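# Load a white part from the tote into a mould nest

## Task

Pick one white plastic part out of the blue tote and set it in the empty nest of the mould closest to the arms on the rotary table, with its narrow end pointing down and pushed fully home. The tote must stay upright in its place with the remaining parts still inside. Finish with both grippers released so neither arm is in contact with any movable object.

## Robot and tools

ROBOT. Two arms, left_arm and right_arm, each with a two-finger parallel gripper and a wrist camera (cam_left_wrist, cam_right_wrist). Calibrated bases in the scene frame: left_arm at (+0.028, +0.316, +0.033) m, right_arm at (-0.025, -0.372, +0.036) m, both almost unrotated about z (quat_wxyz near (1, 0, 0, -0.006) and (1, 0, 0, -0.012)). A two-camera stand is fixed behind the arms. Loose objects may occasionally get nudged by something external.

FRAME. Everything uses the scene frame: origin at table-top height midway between the nominal bases, +x pointing out over the table, +y toward left_arm, +z up. Arm names do not match image left/right. On a gripper, the fingers point along its own +z and close along its own y; end_effector_position is the spot between the pads, just under 1 cm behind the tips. Printed hand poses can be a few cm off, worse at long reach.

THE 14-NUMBER ROW (used by execute_actions and move). One flat list covering both arms: left_arm dx, dy, dz, rx, ry, rz, opening, then right_arm in the same order. All values in [-1, 1]. The six pose numbers are an offset, not a pose: measured from that arm's Hand target as it was when the action or move began, along scene axes, with rx, ry, rz forming a single rotation vector turned about the Hand target's position. Scale: 1.0 = 0.6 m or 180 degrees (so 0.05 is 3 cm). Every row counts from the same start, not from the row before; but each new action or call starts from the current Hand target, so resending an offset moves again. A translation longer than 1.0 is shortened. Six zeros re-request the arm's current Hand target. Opening is absolute: +1 fully open (about 87 mm between pads), +0.5 about 69 mm, 0 about 43 mm, -0.5 about 18 mm, -1 closed. A 0 in the opening slot is a real command, so to keep a gripper as is, resend its current value (see Tool commands).

TOOLS.
execute_actions(actions, cameras): actions is a list of actions; each action is up to 15 rows, one per 1/30 s step; a shorter one repeats its last row to fill 15 steps. An empty list returns status plus all images. cameras: list of names, ["all"], or []; by default images appear only for an empty list.
move(target, speed, blend, opening_speed, blocking, cameras): straight-line paths toward target, which is one row or a list of up to 15 rows, every row an offset from the same starting Hand targets. speed in m/s, 0.002 to 2.9, default 0.25, one value or one per target; rotation is capped at twice that in rad/s. blend in m, rounds corners of a list (0 = stop at each). opening_speed: rate of opening change per second on the -1..+1 scale, at least 0.2. The first target's opening is sent at the start; later targets' openings are sent on arrival there, once things are at rest. Total path time is capped at 10 s. blocking=false returns after about 0.5 s while the move continues. Paths ignore obstacles and the other arm; grippers lag and overshoot more when fast. Do not route a gripper close to its own base (go around it), since that may flip the shoulder posture.
wait(seconds 0 to 10, cameras): lets time pass; a running move continues.
stop(cameras): brakes the running move.
zoom_image(camera, region): enlarges part of that camera's newest image; region is [x0, y0, x1, y1] in pixels, at most 504 by 504.
finished_scene(scene): ends the current scene permanently; give its number and make no other call in that reply.

RESULTS. Per arm: end_effector_position (m), end_effector_quat_wxyz, Hand target (last commanded pose after clipping; the base for the next offsets), Tool commands, grip_measured (same scale as opening; in Joint positions the gripper reads 0 closed to 1 open), joint velocities (may show only as within noise), joint torques (positive toward larger joint angle; joints 1 to 3 wrap at ±28 N m), motor temperatures. A move adds a "move:" line: done, off_target, moving, held or fault, plus limits=paced (pose clipped) or limits=held (steps withheld). Done means within 10 mm and 2 degrees; neither done nor off_target tells you about contact. Joint ranges (rad): waist -2.618 to 3.054, shoulder 0 to 3.142, elbow 0 to 3.142 (straight 2.901), wrist pitch ±1.571, wrist yaw ±1.571, wrist roll ±2.094.

CONTROL BEHAVIOUR. Each step the commanded orientation is limited to 40 degrees from the measured one. Friction and gravity can leave a gripper short, low or tilted; check after each move and correct tilt. If it rests short, send the gap as a fresh offset. A blocked arm keeps pushing until commanded back past its gripper. To grip, command about 0.04 below the grip_measured value at first contact (less for a lighter hold); pads give roughly 20 N each, and fast closing squeezes harder.

CAMERAS (all 896x504): cam_head_left, cam_head_right, cam_high, cam_low, cam_left_wrist, cam_right_wrist, with supplied pinhole intrinsics and world-to-camera transforms; fixed cameras may have shifted up to about 2.3 degrees and 9 mm.

AVOID. Dropping the part or releasing it while it moves, slamming into the table, mould or tote, tipping the tote, letting anything leave the table, arm-to-arm contact (including one gripper closing on the other's fingers), wrist-camera cables touching things, and overheating (MOTOR HOT at 75 °C, fault fold at 90 °C, arm collapse at 100 °C) from long stretched holds or pushing at unreachable poses. The scene keeps running while you compose replies.

Each tool is called after "Emit:" by a JSON object that holds its "method" and its "body", one argument or row to a line.

## Session

Emit:
{"method": "execute_actions", "body": {
  "actions": []
}}

Scene clock: 0.00 s.
left_arm: end_effector_position=(+0.4068, +0.2545, +0.1821) grip_measured=+1.000 end_effector_quat_wxyz=(+0.468, -0.072, +0.881, -0.016) | right_arm: end_effector_position=(+0.2236, -0.2900, +0.0598) grip_measured=+0.985 end_effector_quat_wxyz=(+0.543, +0.087, +0.835, +0.014)
Joint positions: left_arm=[-0.226 1.326 0.907 -0.196 -0.235 -0.279 1] | right_arm=[0.717 1.043 0.067 0.417 0.689 0.509 0.993]
Joint velocities: within noise
Joint torques (N m): no reading
Motor temperatures (°C): left_arm=[30 35 38 29 27 29 29] | right_arm=[31 41 36 30 27 28 31]
Heat: left arm: 38 °C; right arm: 41 °C.
Hand target: left_arm +0.4084, +0.2542, +0.1875; +0.474, -0.073, +0.877, -0.018 | right_arm +0.2269, -0.2875, +0.0649; +0.549, +0.090, +0.831, +0.019
Tool commands: left_gripper/opening=+1.0 right_gripper/opening=+1.0

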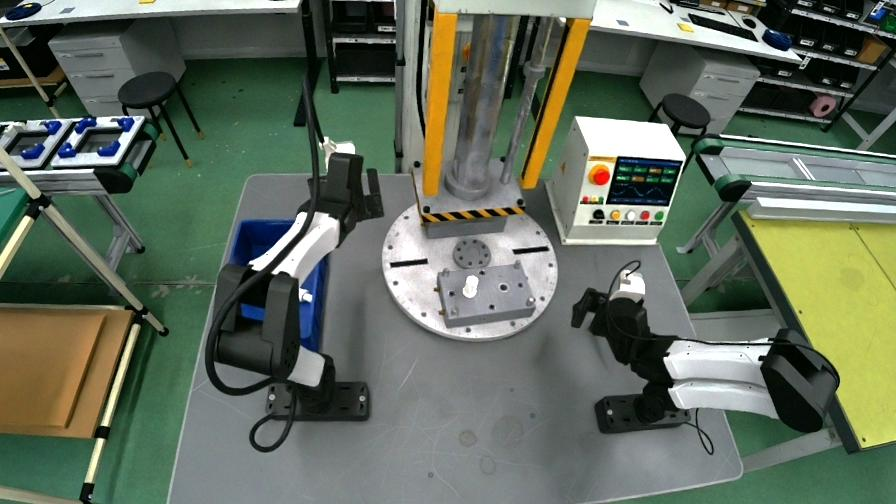

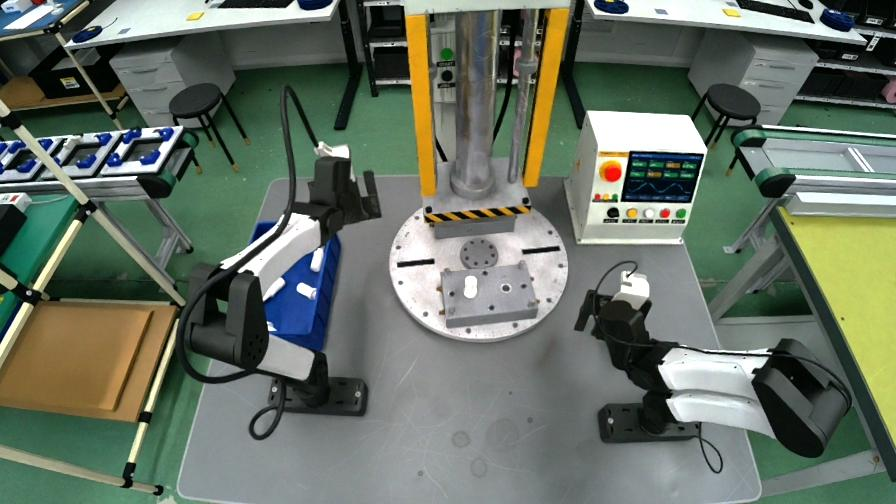

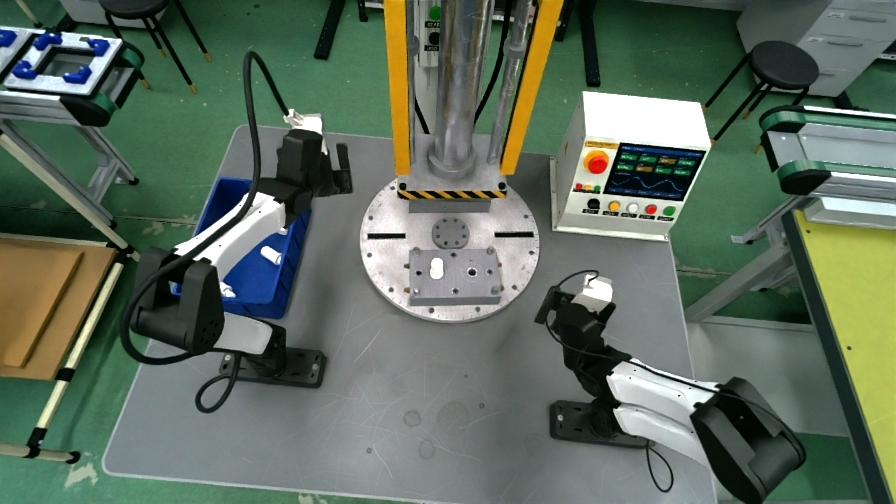

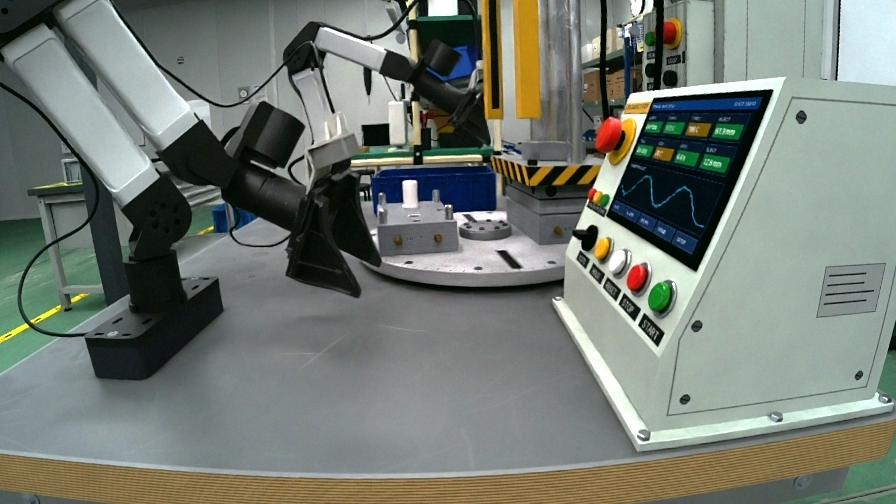

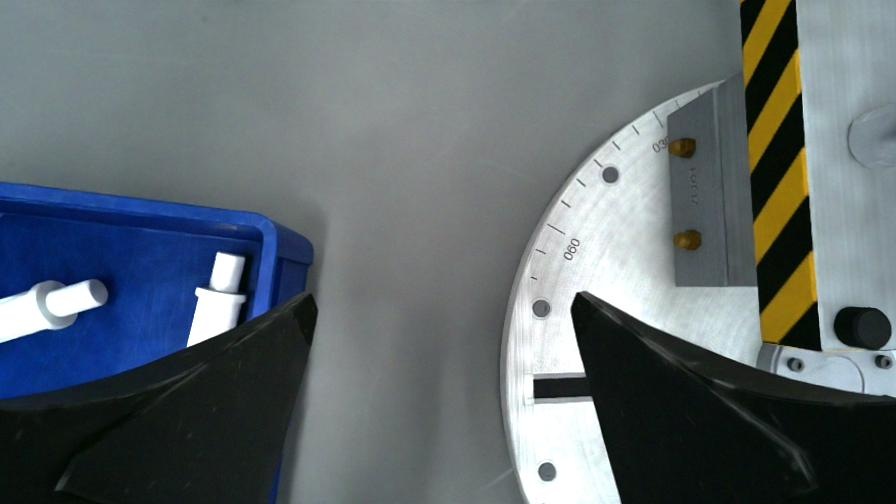

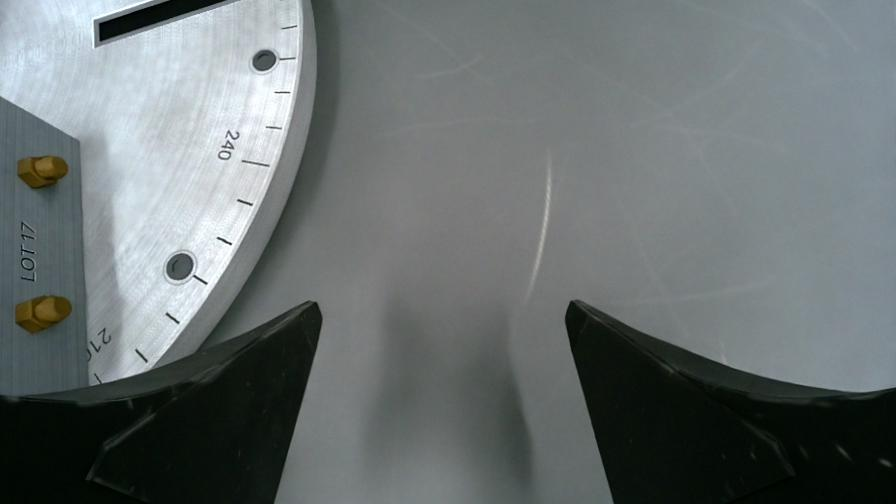

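Emit:
{"method": "zoom_image", "body": {
  "camera": "cam_head_right",
  "region": [380, 180, 600, 360]
}}

Emit:
{"method": "zoom_image", "body": {
  "camera": "cam_head_right",
  "region": [200, 200, 380, 360]
}}

Emit:
{"method": "zoom_image", "body": {
  "camera": "cam_high",
  "region": [350, 170, 560, 340]
}}

Emit:
{"method": "zoom_image", "body": {
  "camera": "cam_low",
  "region": [340, 130, 600, 320]
}}

Emit:
{"method": "zoom_image", "body": {
  "camera": "cam_high",
  "region": [150, 160, 340, 340]
}}

Emit:
{"method": "zoom_image", "body": {
  "camera": "cam_left_wrist",
  "region": [0, 150, 330, 420]
}}

Scaled by 2.291 from the camera's 896x504 image, which has a finer 1280x720 frame.

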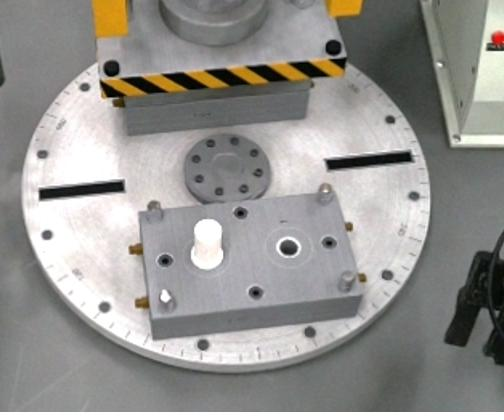

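Scaled by 2.800 from the camera's 896x504 image, which has a finer 1280x720 frame.

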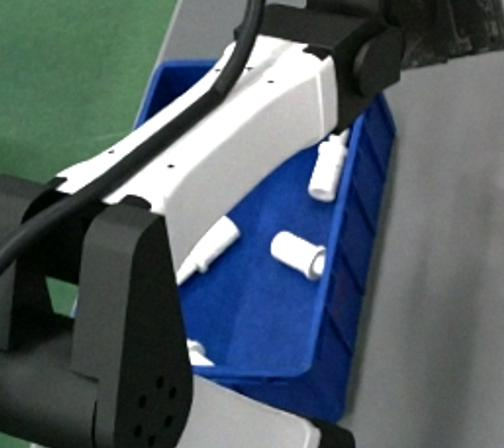

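Scaled by 2.400 from the camera's 896x504 image, which has a finer 1280x720 frame.

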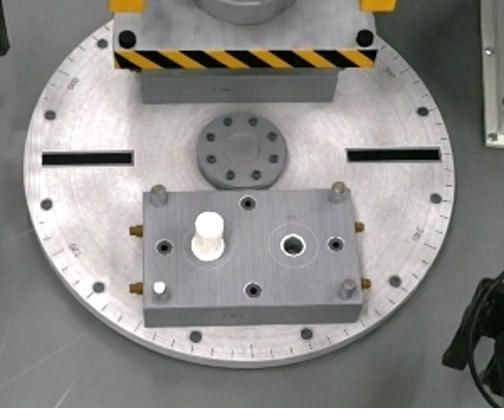

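Scaled by 1.938 from the camera's 896x504 image, which has a finer 1280x720 frame.

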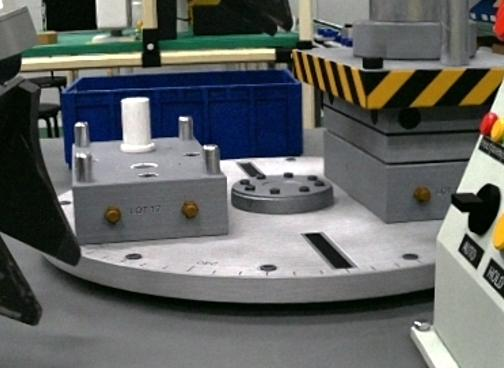

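Scaled by 2.653 from the camera's 896x504 image, which has a finer 1280x720 frame.

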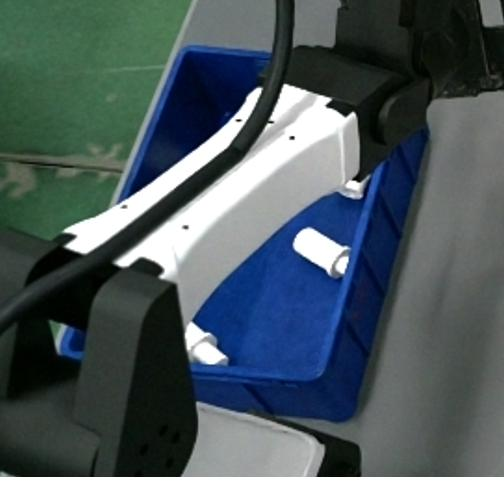

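Scaled by 1.527 from the camera's 896x504 image, which has a finer 1280x720 frame.

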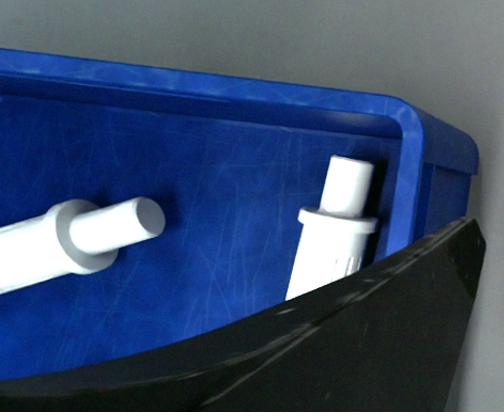

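Emit:
{"method": "zoom_image", "body": {
  "camera": "cam_low",
  "region": [180, 60, 400, 320]
}}

Emit:
{"method": "zoom_image", "body": {
  "camera": "cam_low",
  "region": [270, 0, 500, 180]
}}

Emit:
{"method": "zoom_image", "body": {
  "camera": "cam_head_right",
  "region": [560, 240, 880, 480]
}}

Emit:
{"method": "zoom_image", "body": {
  "camera": "cam_head_left",
  "region": [190, 60, 450, 460]
}}

Scaled by 1.938 from the camera's 896x504 image, which has a finer 1280x720 frame.

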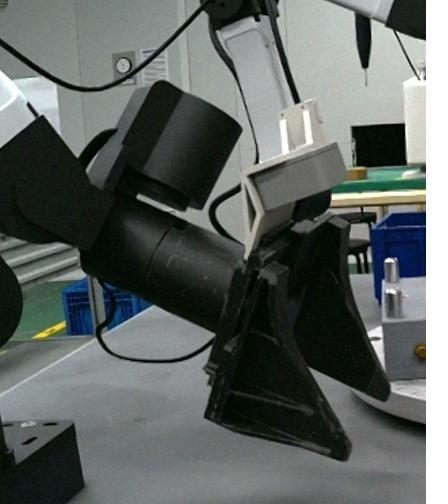

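Scaled by 2.191 from the camera's 896x504 image, which has a finer 1280x720 frame.

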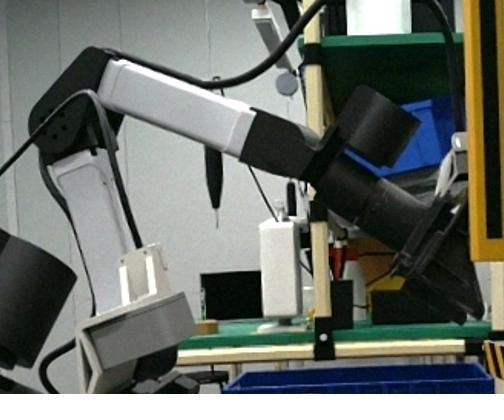

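Scaled by 1.575 from the camera's 896x504 image, which has a finer 1280x720 frame.

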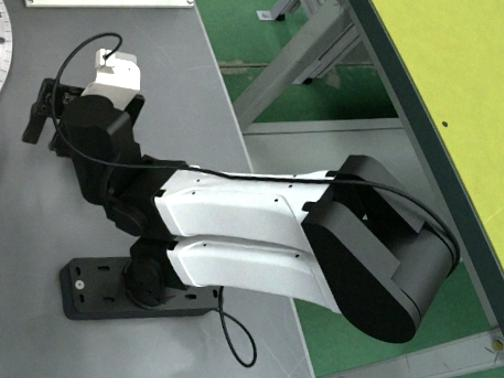

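Scaled by 1.260 from the camera's 896x504 image, which has a finer 1280x720 frame.

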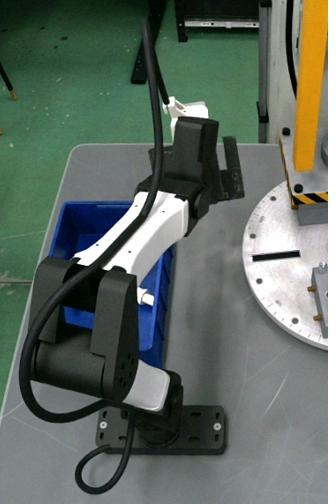

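Emit:
{"method": "zoom_image", "body": {
  "camera": "cam_low",
  "region": [360, 160, 480, 270]
}}

Emit:
{"method": "zoom_image", "body": {
  "camera": "cam_high",
  "region": [400, 230, 510, 320]
}}

Emit:
{"method": "zoom_image", "body": {
  "camera": "cam_head_right",
  "region": [430, 240, 550, 340]
}}

Scaled by 4.200 from the camera's 896x504 image, which has a finer 1280x720 frame.

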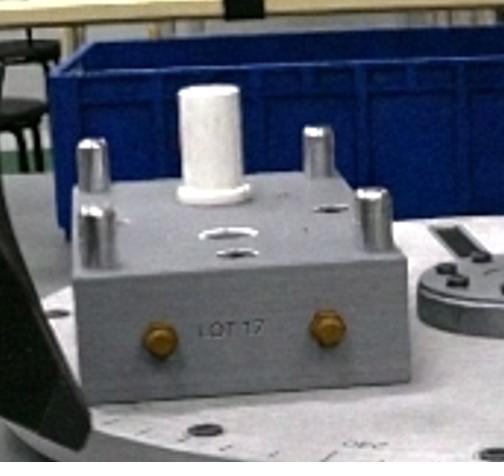

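Scaled by 4.582 from the camera's 896x504 image, which has a finer 1280x720 frame.

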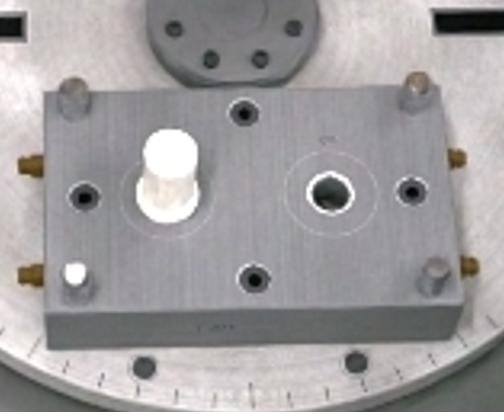

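Scaled by 4.200 from the camera's 896x504 image, which has a finer 1280x720 frame.

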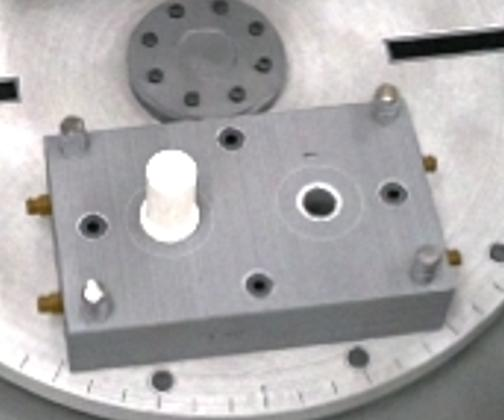

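Emit:
{"method": "move", "body": {
  "target": [-0.181, -0.174, 0.271, 0, 0, -0.122, 1, 0, 0, 0, 0, 0, 0, 1],
  "speed": 0.2,
  "cameras": ["all"]
}}

Scene clock: 142.70 s.
left_arm: end_effector_position=(+0.2991, +0.1505, +0.3462) grip_measured=+1.000 end_effector_quat_wxyz=(+0.460, +0.100, +0.875, -0.110) | right_arm: end_effector_position=(+0.2236, -0.2900, +0.0598) grip_measured=+0.985 end_effector_quat_wxyz=(+0.543, +0.087, +0.835, +0.014)
Joint positions: left_arm=[-0.635 1.182 1.481 -0.906 -0.247 -0.289 1] | right_arm=[0.717 1.043 0.067 0.417 0.689 0.509 0.993]
Joint torques (N m): left_arm=[0.13 -2.17 9.47 1.58 -0.13 -0.06] | right_arm=[-0.31 -1.46 6.37 1.91 0.26 -0.01]
Motor temperatures (°C): left_arm=[30 37 45 35 27 29 28] | right_arm=[31 39 43 36 27 28 31]
Heat: left arm: 45 °C; right arm: 43 °C.
Hand target: left_arm +0.2998, +0.1498, +0.3502; +0.462, +0.096, +0.875, -0.108 | right_arm +0.2269, -0.2875, +0.0649; +0.549, +0.090, +0.831, +0.019
Off the commanded pose: left_arm 0.004 m, 1 deg | right_arm 0.007 m, 1 deg.
move: done
camera_calibration:
cam_left_wrist: T_world_to_cam=[[-0.279212, -0.953962, 0.109533, 0.185853], [-0.957915, 0.268806, -0.100708, 0.302587], [0.0666289, -0.133042, -0.988868, 0.480999], [0, 0, 0, 1]] pos_world=[0.309696, 0.159952, 0.485761]

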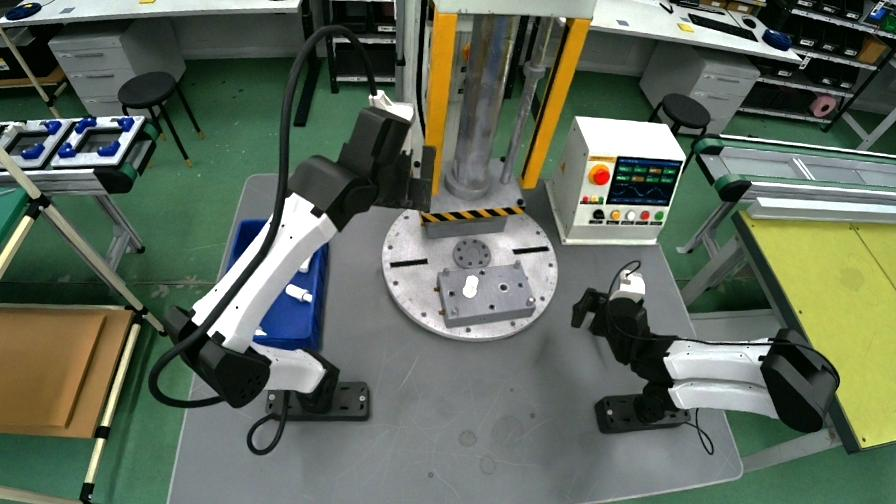

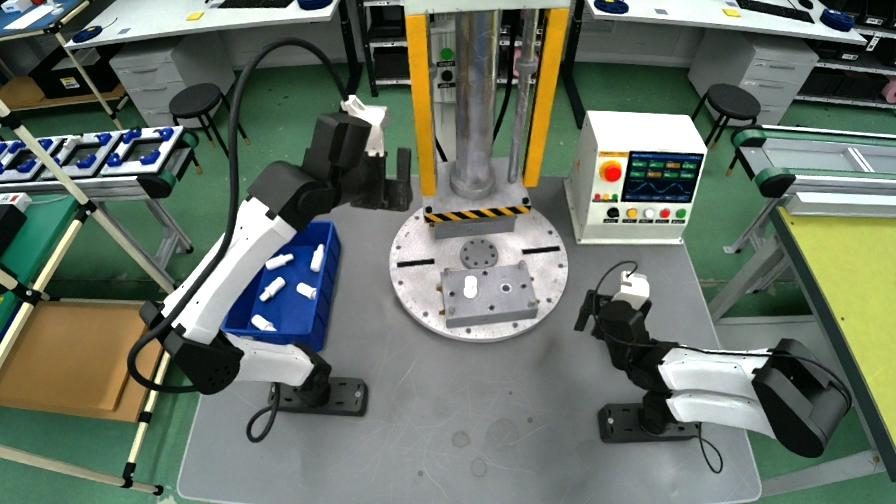

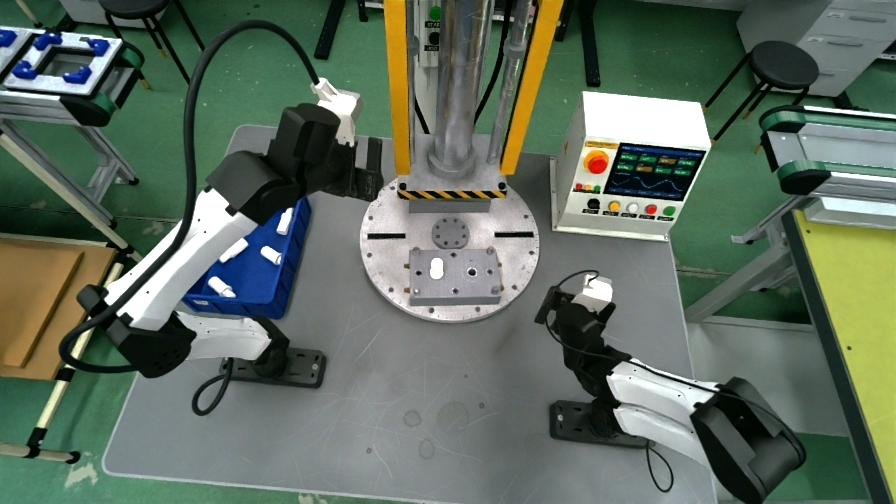

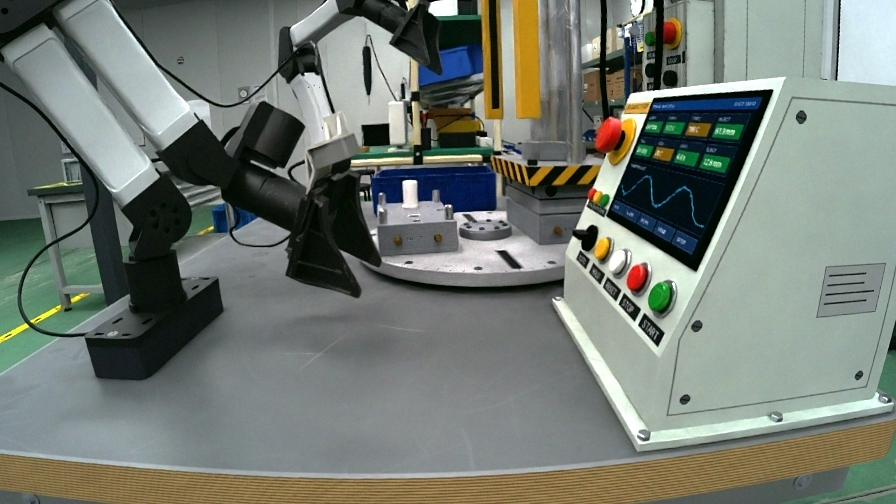

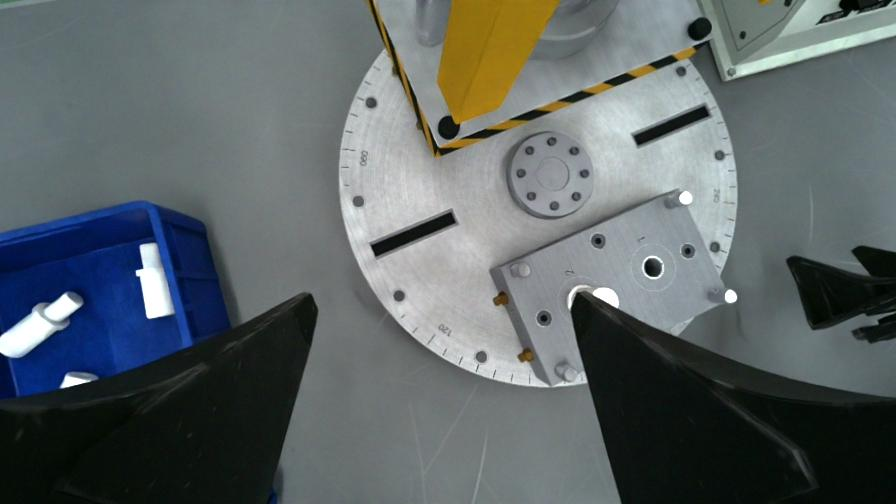

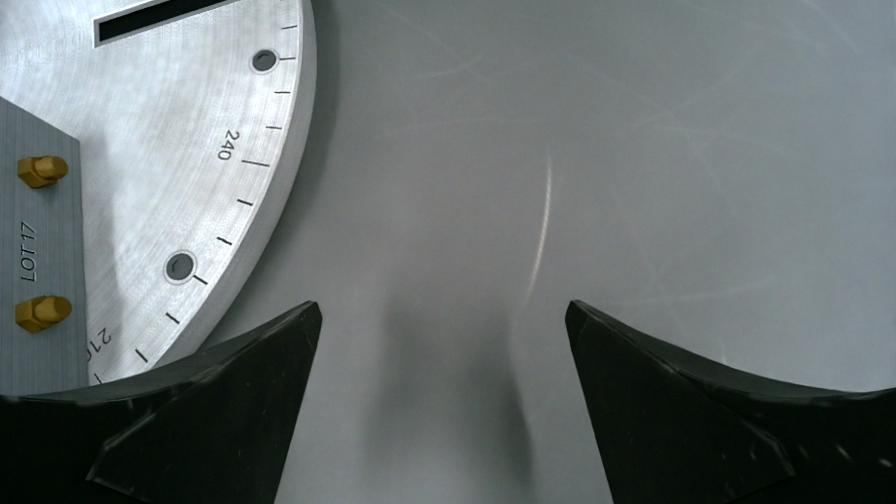

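Emit:
{"method": "zoom_image", "body": {
  "camera": "cam_head_right",
  "region": [215, 200, 355, 360]
}}

Emit:
{"method": "zoom_image", "body": {
  "camera": "cam_high",
  "region": [170, 180, 320, 330]
}}

Emit:
{"method": "zoom_image", "body": {
  "camera": "cam_left_wrist",
  "region": [0, 180, 250, 420]
}}

Scaled by 3.150 from the camera's 896x504 image, which has a finer 1280x720 frame.

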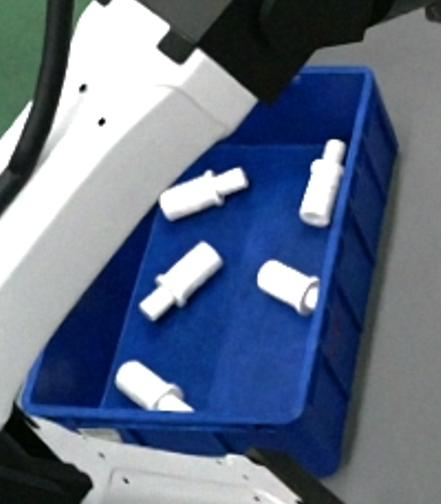

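Scaled by 3.360 from the camera's 896x504 image, which has a finer 1280x720 frame.

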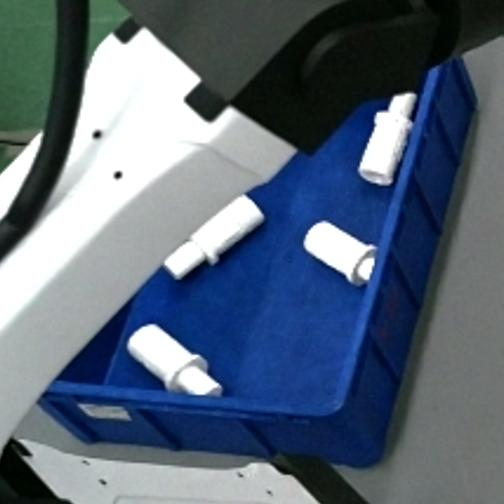

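Scaled by 2.016 from the camera's 896x504 image, which has a finer 1280x720 frame.

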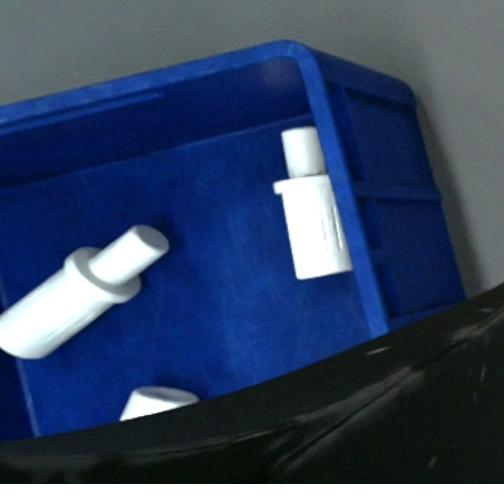

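Emit:
{"method": "move", "body": {
  "target": [-0.10, -0.2, 0.0, 0, 0, -0.2, 1, 0, 0, 0, 0, 0, 0, 1],
  "speed": 0.2,
  "cameras": ["all"]
}}

Emit:
{"method": "zoom_image", "body": {
  "camera": "cam_head_right",
  "region": [215, 200, 355, 360]
}}

Emit:
{"method": "zoom_image", "body": {
  "camera": "cam_high",
  "region": [170, 180, 320, 330]
}}

Emit:
{"method": "zoom_image", "body": {
  "camera": "cam_head_left",
  "region": [200, 210, 350, 370]
}}

Scene clock: 181.23 s.
left_arm: end_effector_position=(+0.2385, +0.0372, +0.3406) grip_measured=+1.000 end_effector_quat_wxyz=(+0.397, +0.355, +0.813, -0.236) | right_arm: end_effector_position=(+0.2236, -0.2900, +0.0598) grip_measured=+0.985 end_effector_quat_wxyz=(+0.543, +0.087, +0.835, +0.014)
Joint positions: left_arm=[-0.875 1.289 1.536 -0.859 0.05 -0.091 1] | right_arm=[0.717 1.043 0.067 0.417 0.689 0.509 0.993]
Joint torques (N m): left_arm=[0.21 -2.91 10.29 1.85 0.25 0.09] | right_arm=[-0.36 -1.42 6.26 1.94 0.28 0]
Heat: left arm: 47 °C; right arm: 43 °C.
Hand target: left_arm +0.2397, +0.0297, +0.3502; +0.406, +0.362, +0.802, -0.245 | right_arm +0.2269, -0.2875, +0.0649; +0.549, +0.090, +0.831, +0.019
Off the commanded pose: left_arm 0.012 m, 2 deg | right_arm 0.007 m, 1 deg.
move: off_target (left_arm)
camera_calibration:
cam_left_wrist: T_world_to_cam=[[-0.764893, -0.634258, 0.112491, 0.164315], [-0.643025, 0.762163, -0.075003, 0.172257], [-0.0381655, -0.129704, -0.990818, 0.489985], [0, 0, 0, 1]] pos_world=[0.25515, 0.036483, 0.479921]

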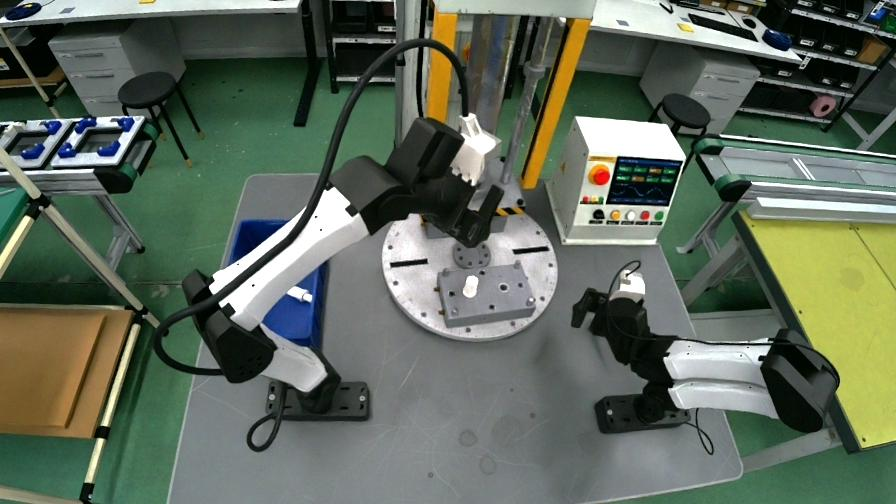

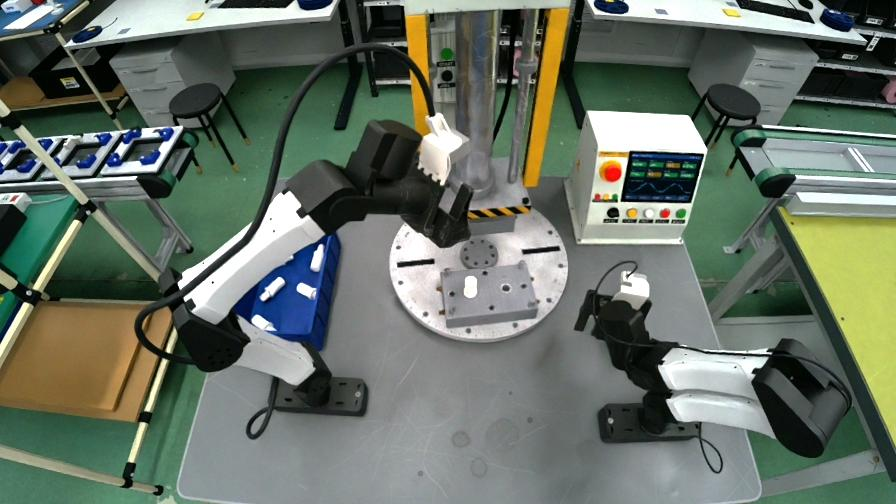

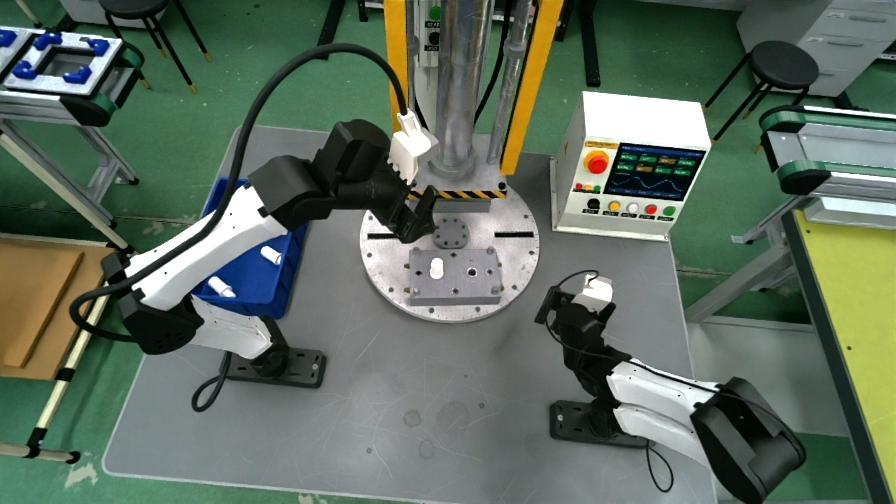

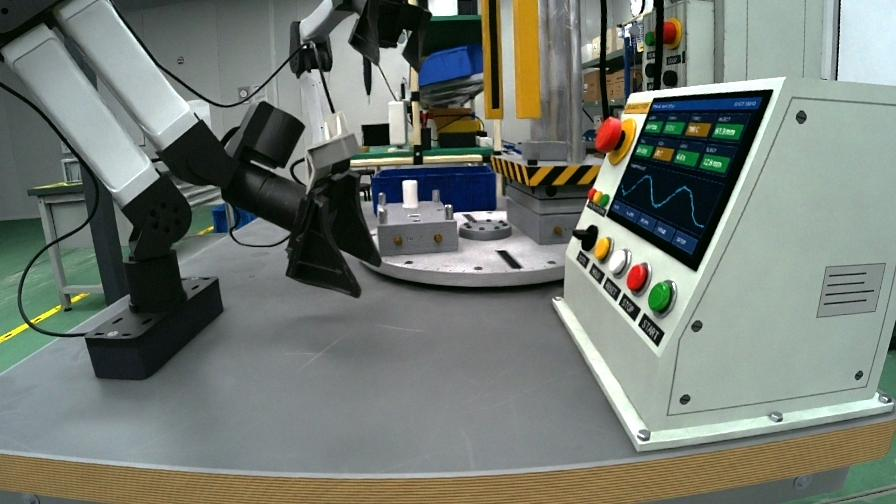

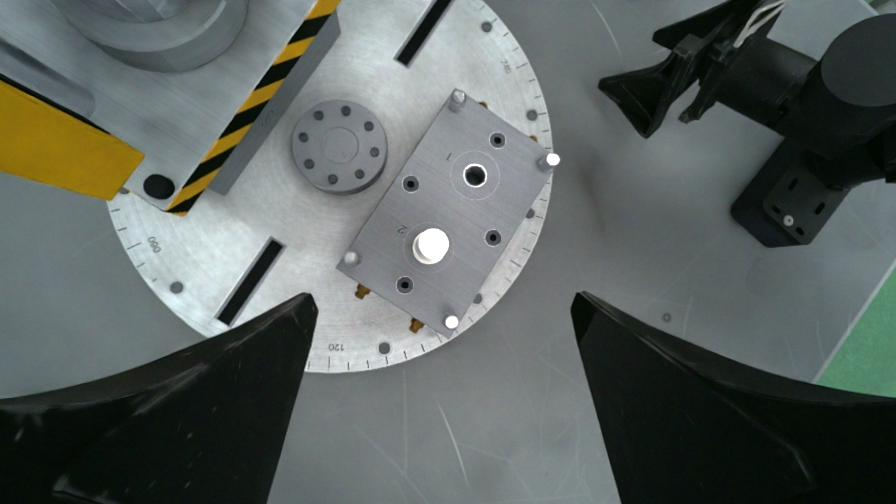

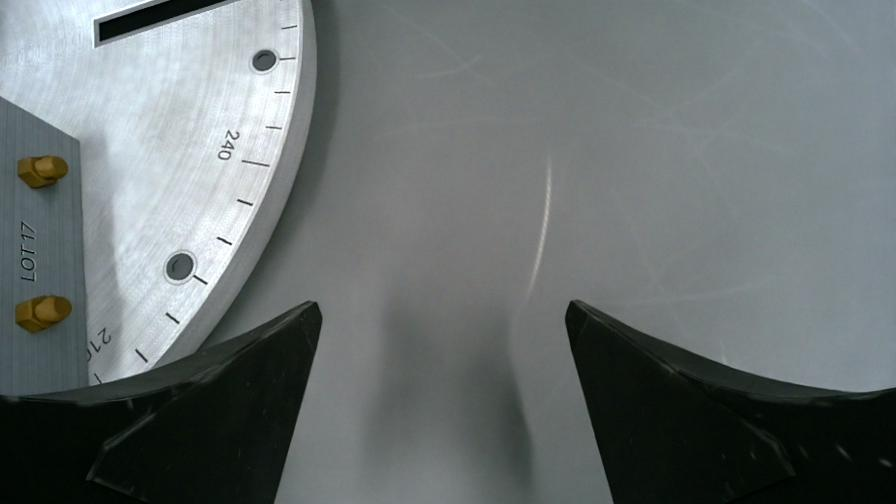

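Scaled by 3.150 from the camera's 896x504 image, which has a finer 1280x720 frame.

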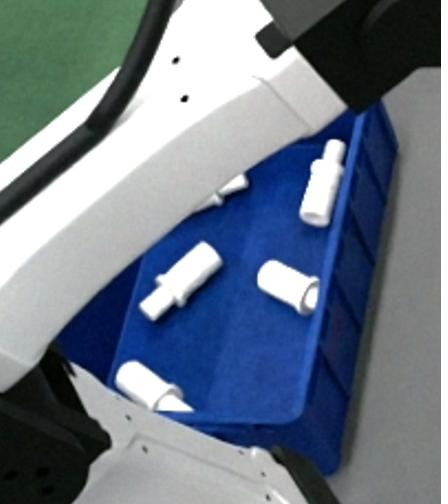

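Scaled by 3.360 from the camera's 896x504 image, which has a finer 1280x720 frame.

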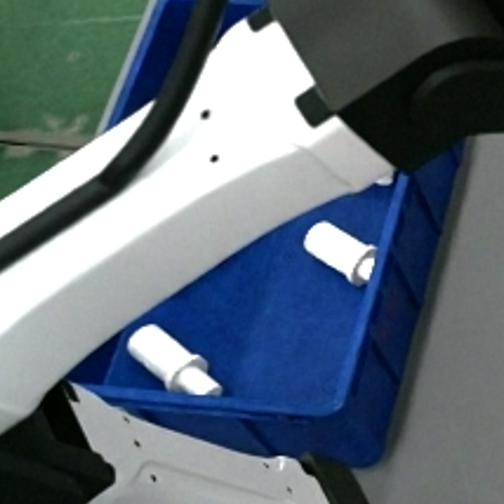

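Scaled by 3.150 from the camera's 896x504 image, which has a finer 1280x720 frame.

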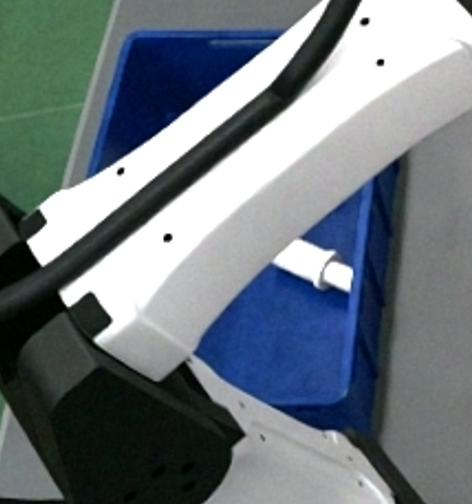

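Emit:
{"method": "move", "body": {
  "target": [
    [0.1505, 0.384, -0.017, 0.121, 0.101, 0.027, 1, 0, 0, 0, 0, 0, 0, 1],
    [0.059, 0.759, -0.117, 0.242, 0.202, 0.054, 1, 0, 0, 0, 0, 0, 0, 1]
  ],
  "blend": [0.05, 0],
  "speed": 0.2,
  "cameras": ["all"]
}}

Scene clock: 301.53 s.
left_arm: end_effector_position=(+0.2773, +0.4843, +0.2852) grip_measured=+1.000 end_effector_quat_wxyz=(+0.083, +0.320, +0.939, +0.096) | right_arm: end_effector_position=(+0.2236, -0.2900, +0.0598) grip_measured=+0.985 end_effector_quat_wxyz=(+0.543, +0.087, +0.835, +0.014)
Joint positions: left_arm=[0.469 1.616 1.875 -1.575 -0.018 1.116 1] | right_arm=[0.717 1.043 0.067 0.417 0.689 0.509 0.993]
Joint torques (N m): left_arm=[0.57 -4.75 5.61 0.63 0.04 0.09] | right_arm=[-0.34 -1.46 6.37 1.92 0.27 0.01]
Heat: left arm: 49 °C; right arm: 44 °C.
Hand target: left_arm +0.2751, +0.4851, +0.2801; +0.000, +0.325, +0.946, +0.000 | right_arm +0.2269, -0.2875, +0.0649; +0.549, +0.090, +0.831, +0.019
Off the commanded pose: left_arm 0.006 m, 15 deg | right_arm 0.007 m, 1 deg.
joint sent to its limit (left arm) — joint 4 (wrist pitch), lower limit. The joint targets are off in orientation, not in position.
move: off_target (left_arm)
camera_calibration:
cam_left_wrist: T_world_to_cam=[[-0.581468, -0.781619, -0.225756, 0.600797], [-0.664434, 0.296098, 0.686188, -0.13311], [-0.469492, 0.548997, -0.691506, 0.200074], [0, 0, 0, 1]] pos_world=[0.354835, 0.399168, 0.365324]

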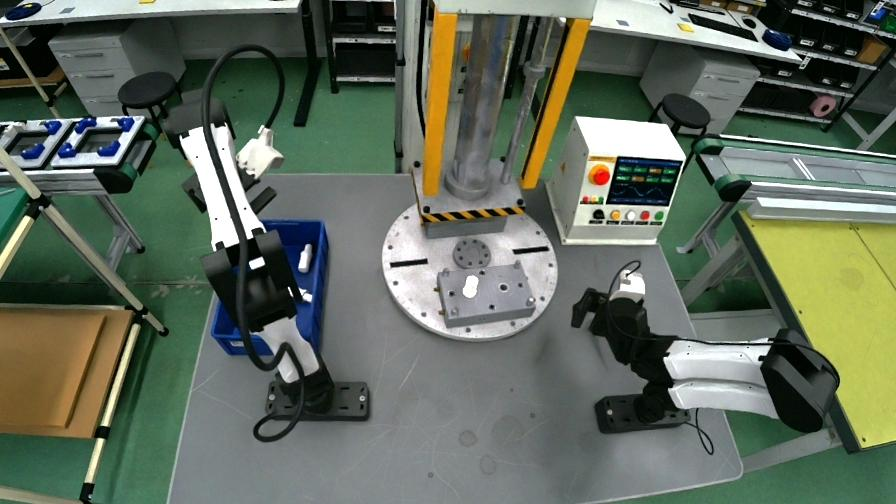

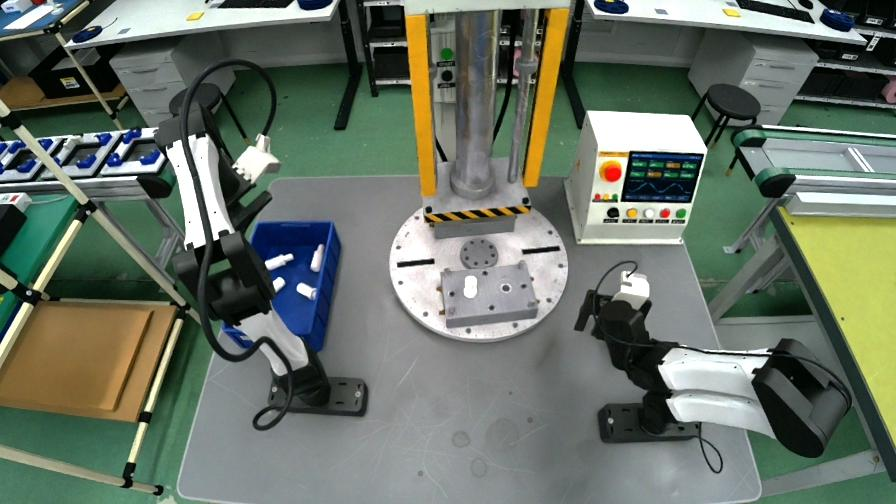

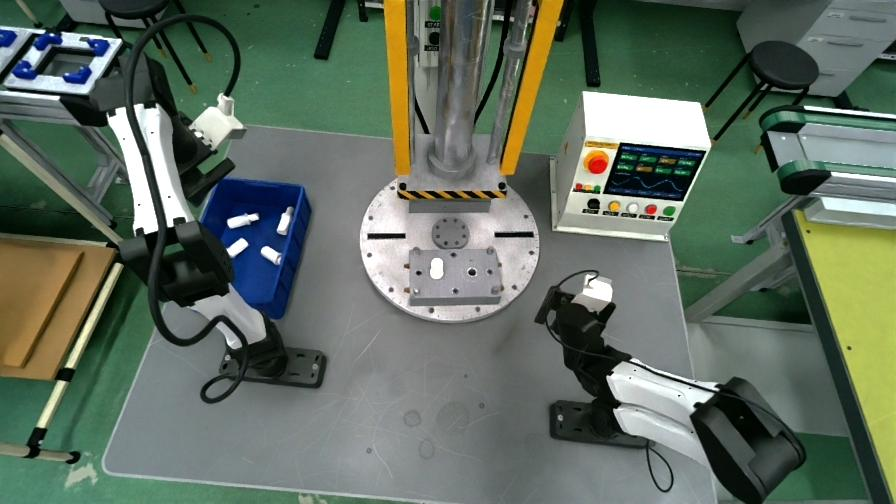

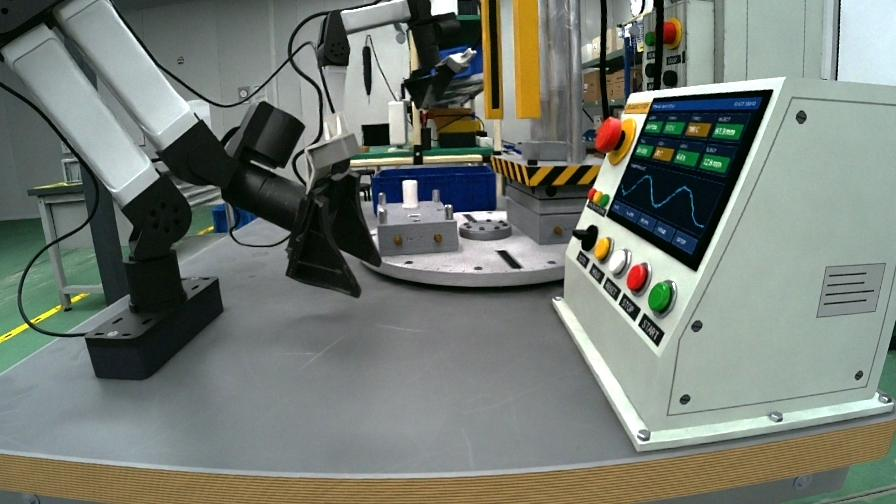

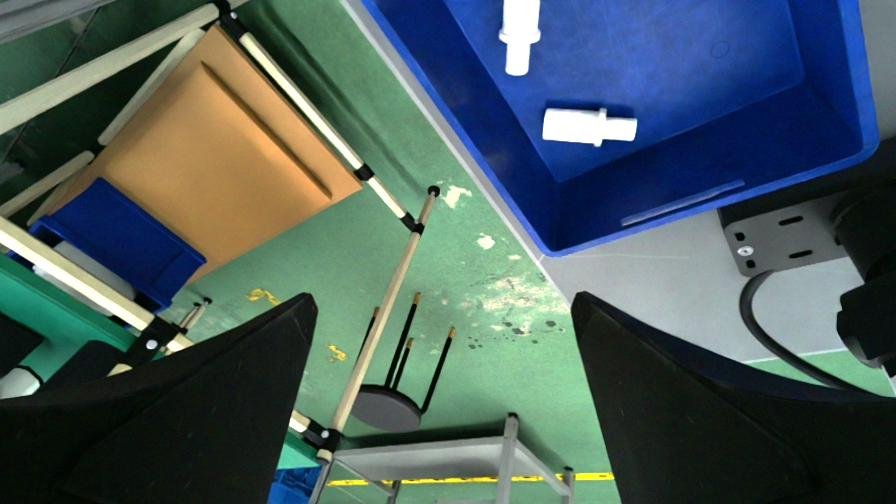

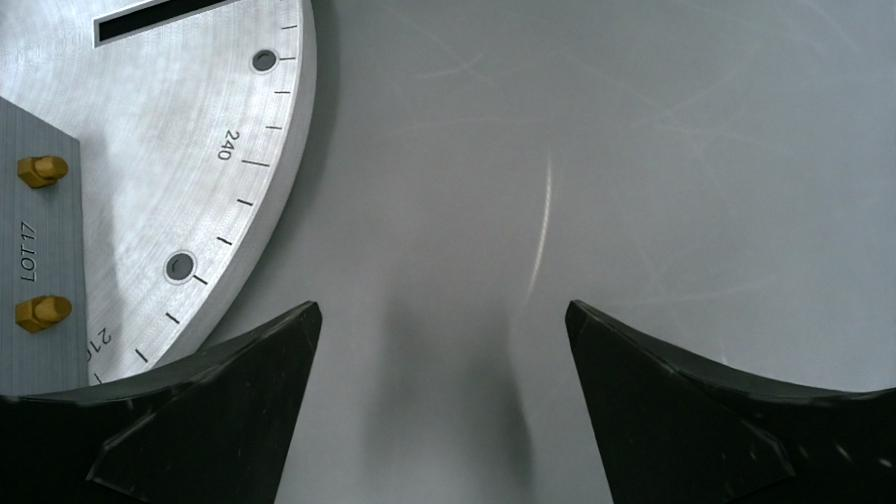

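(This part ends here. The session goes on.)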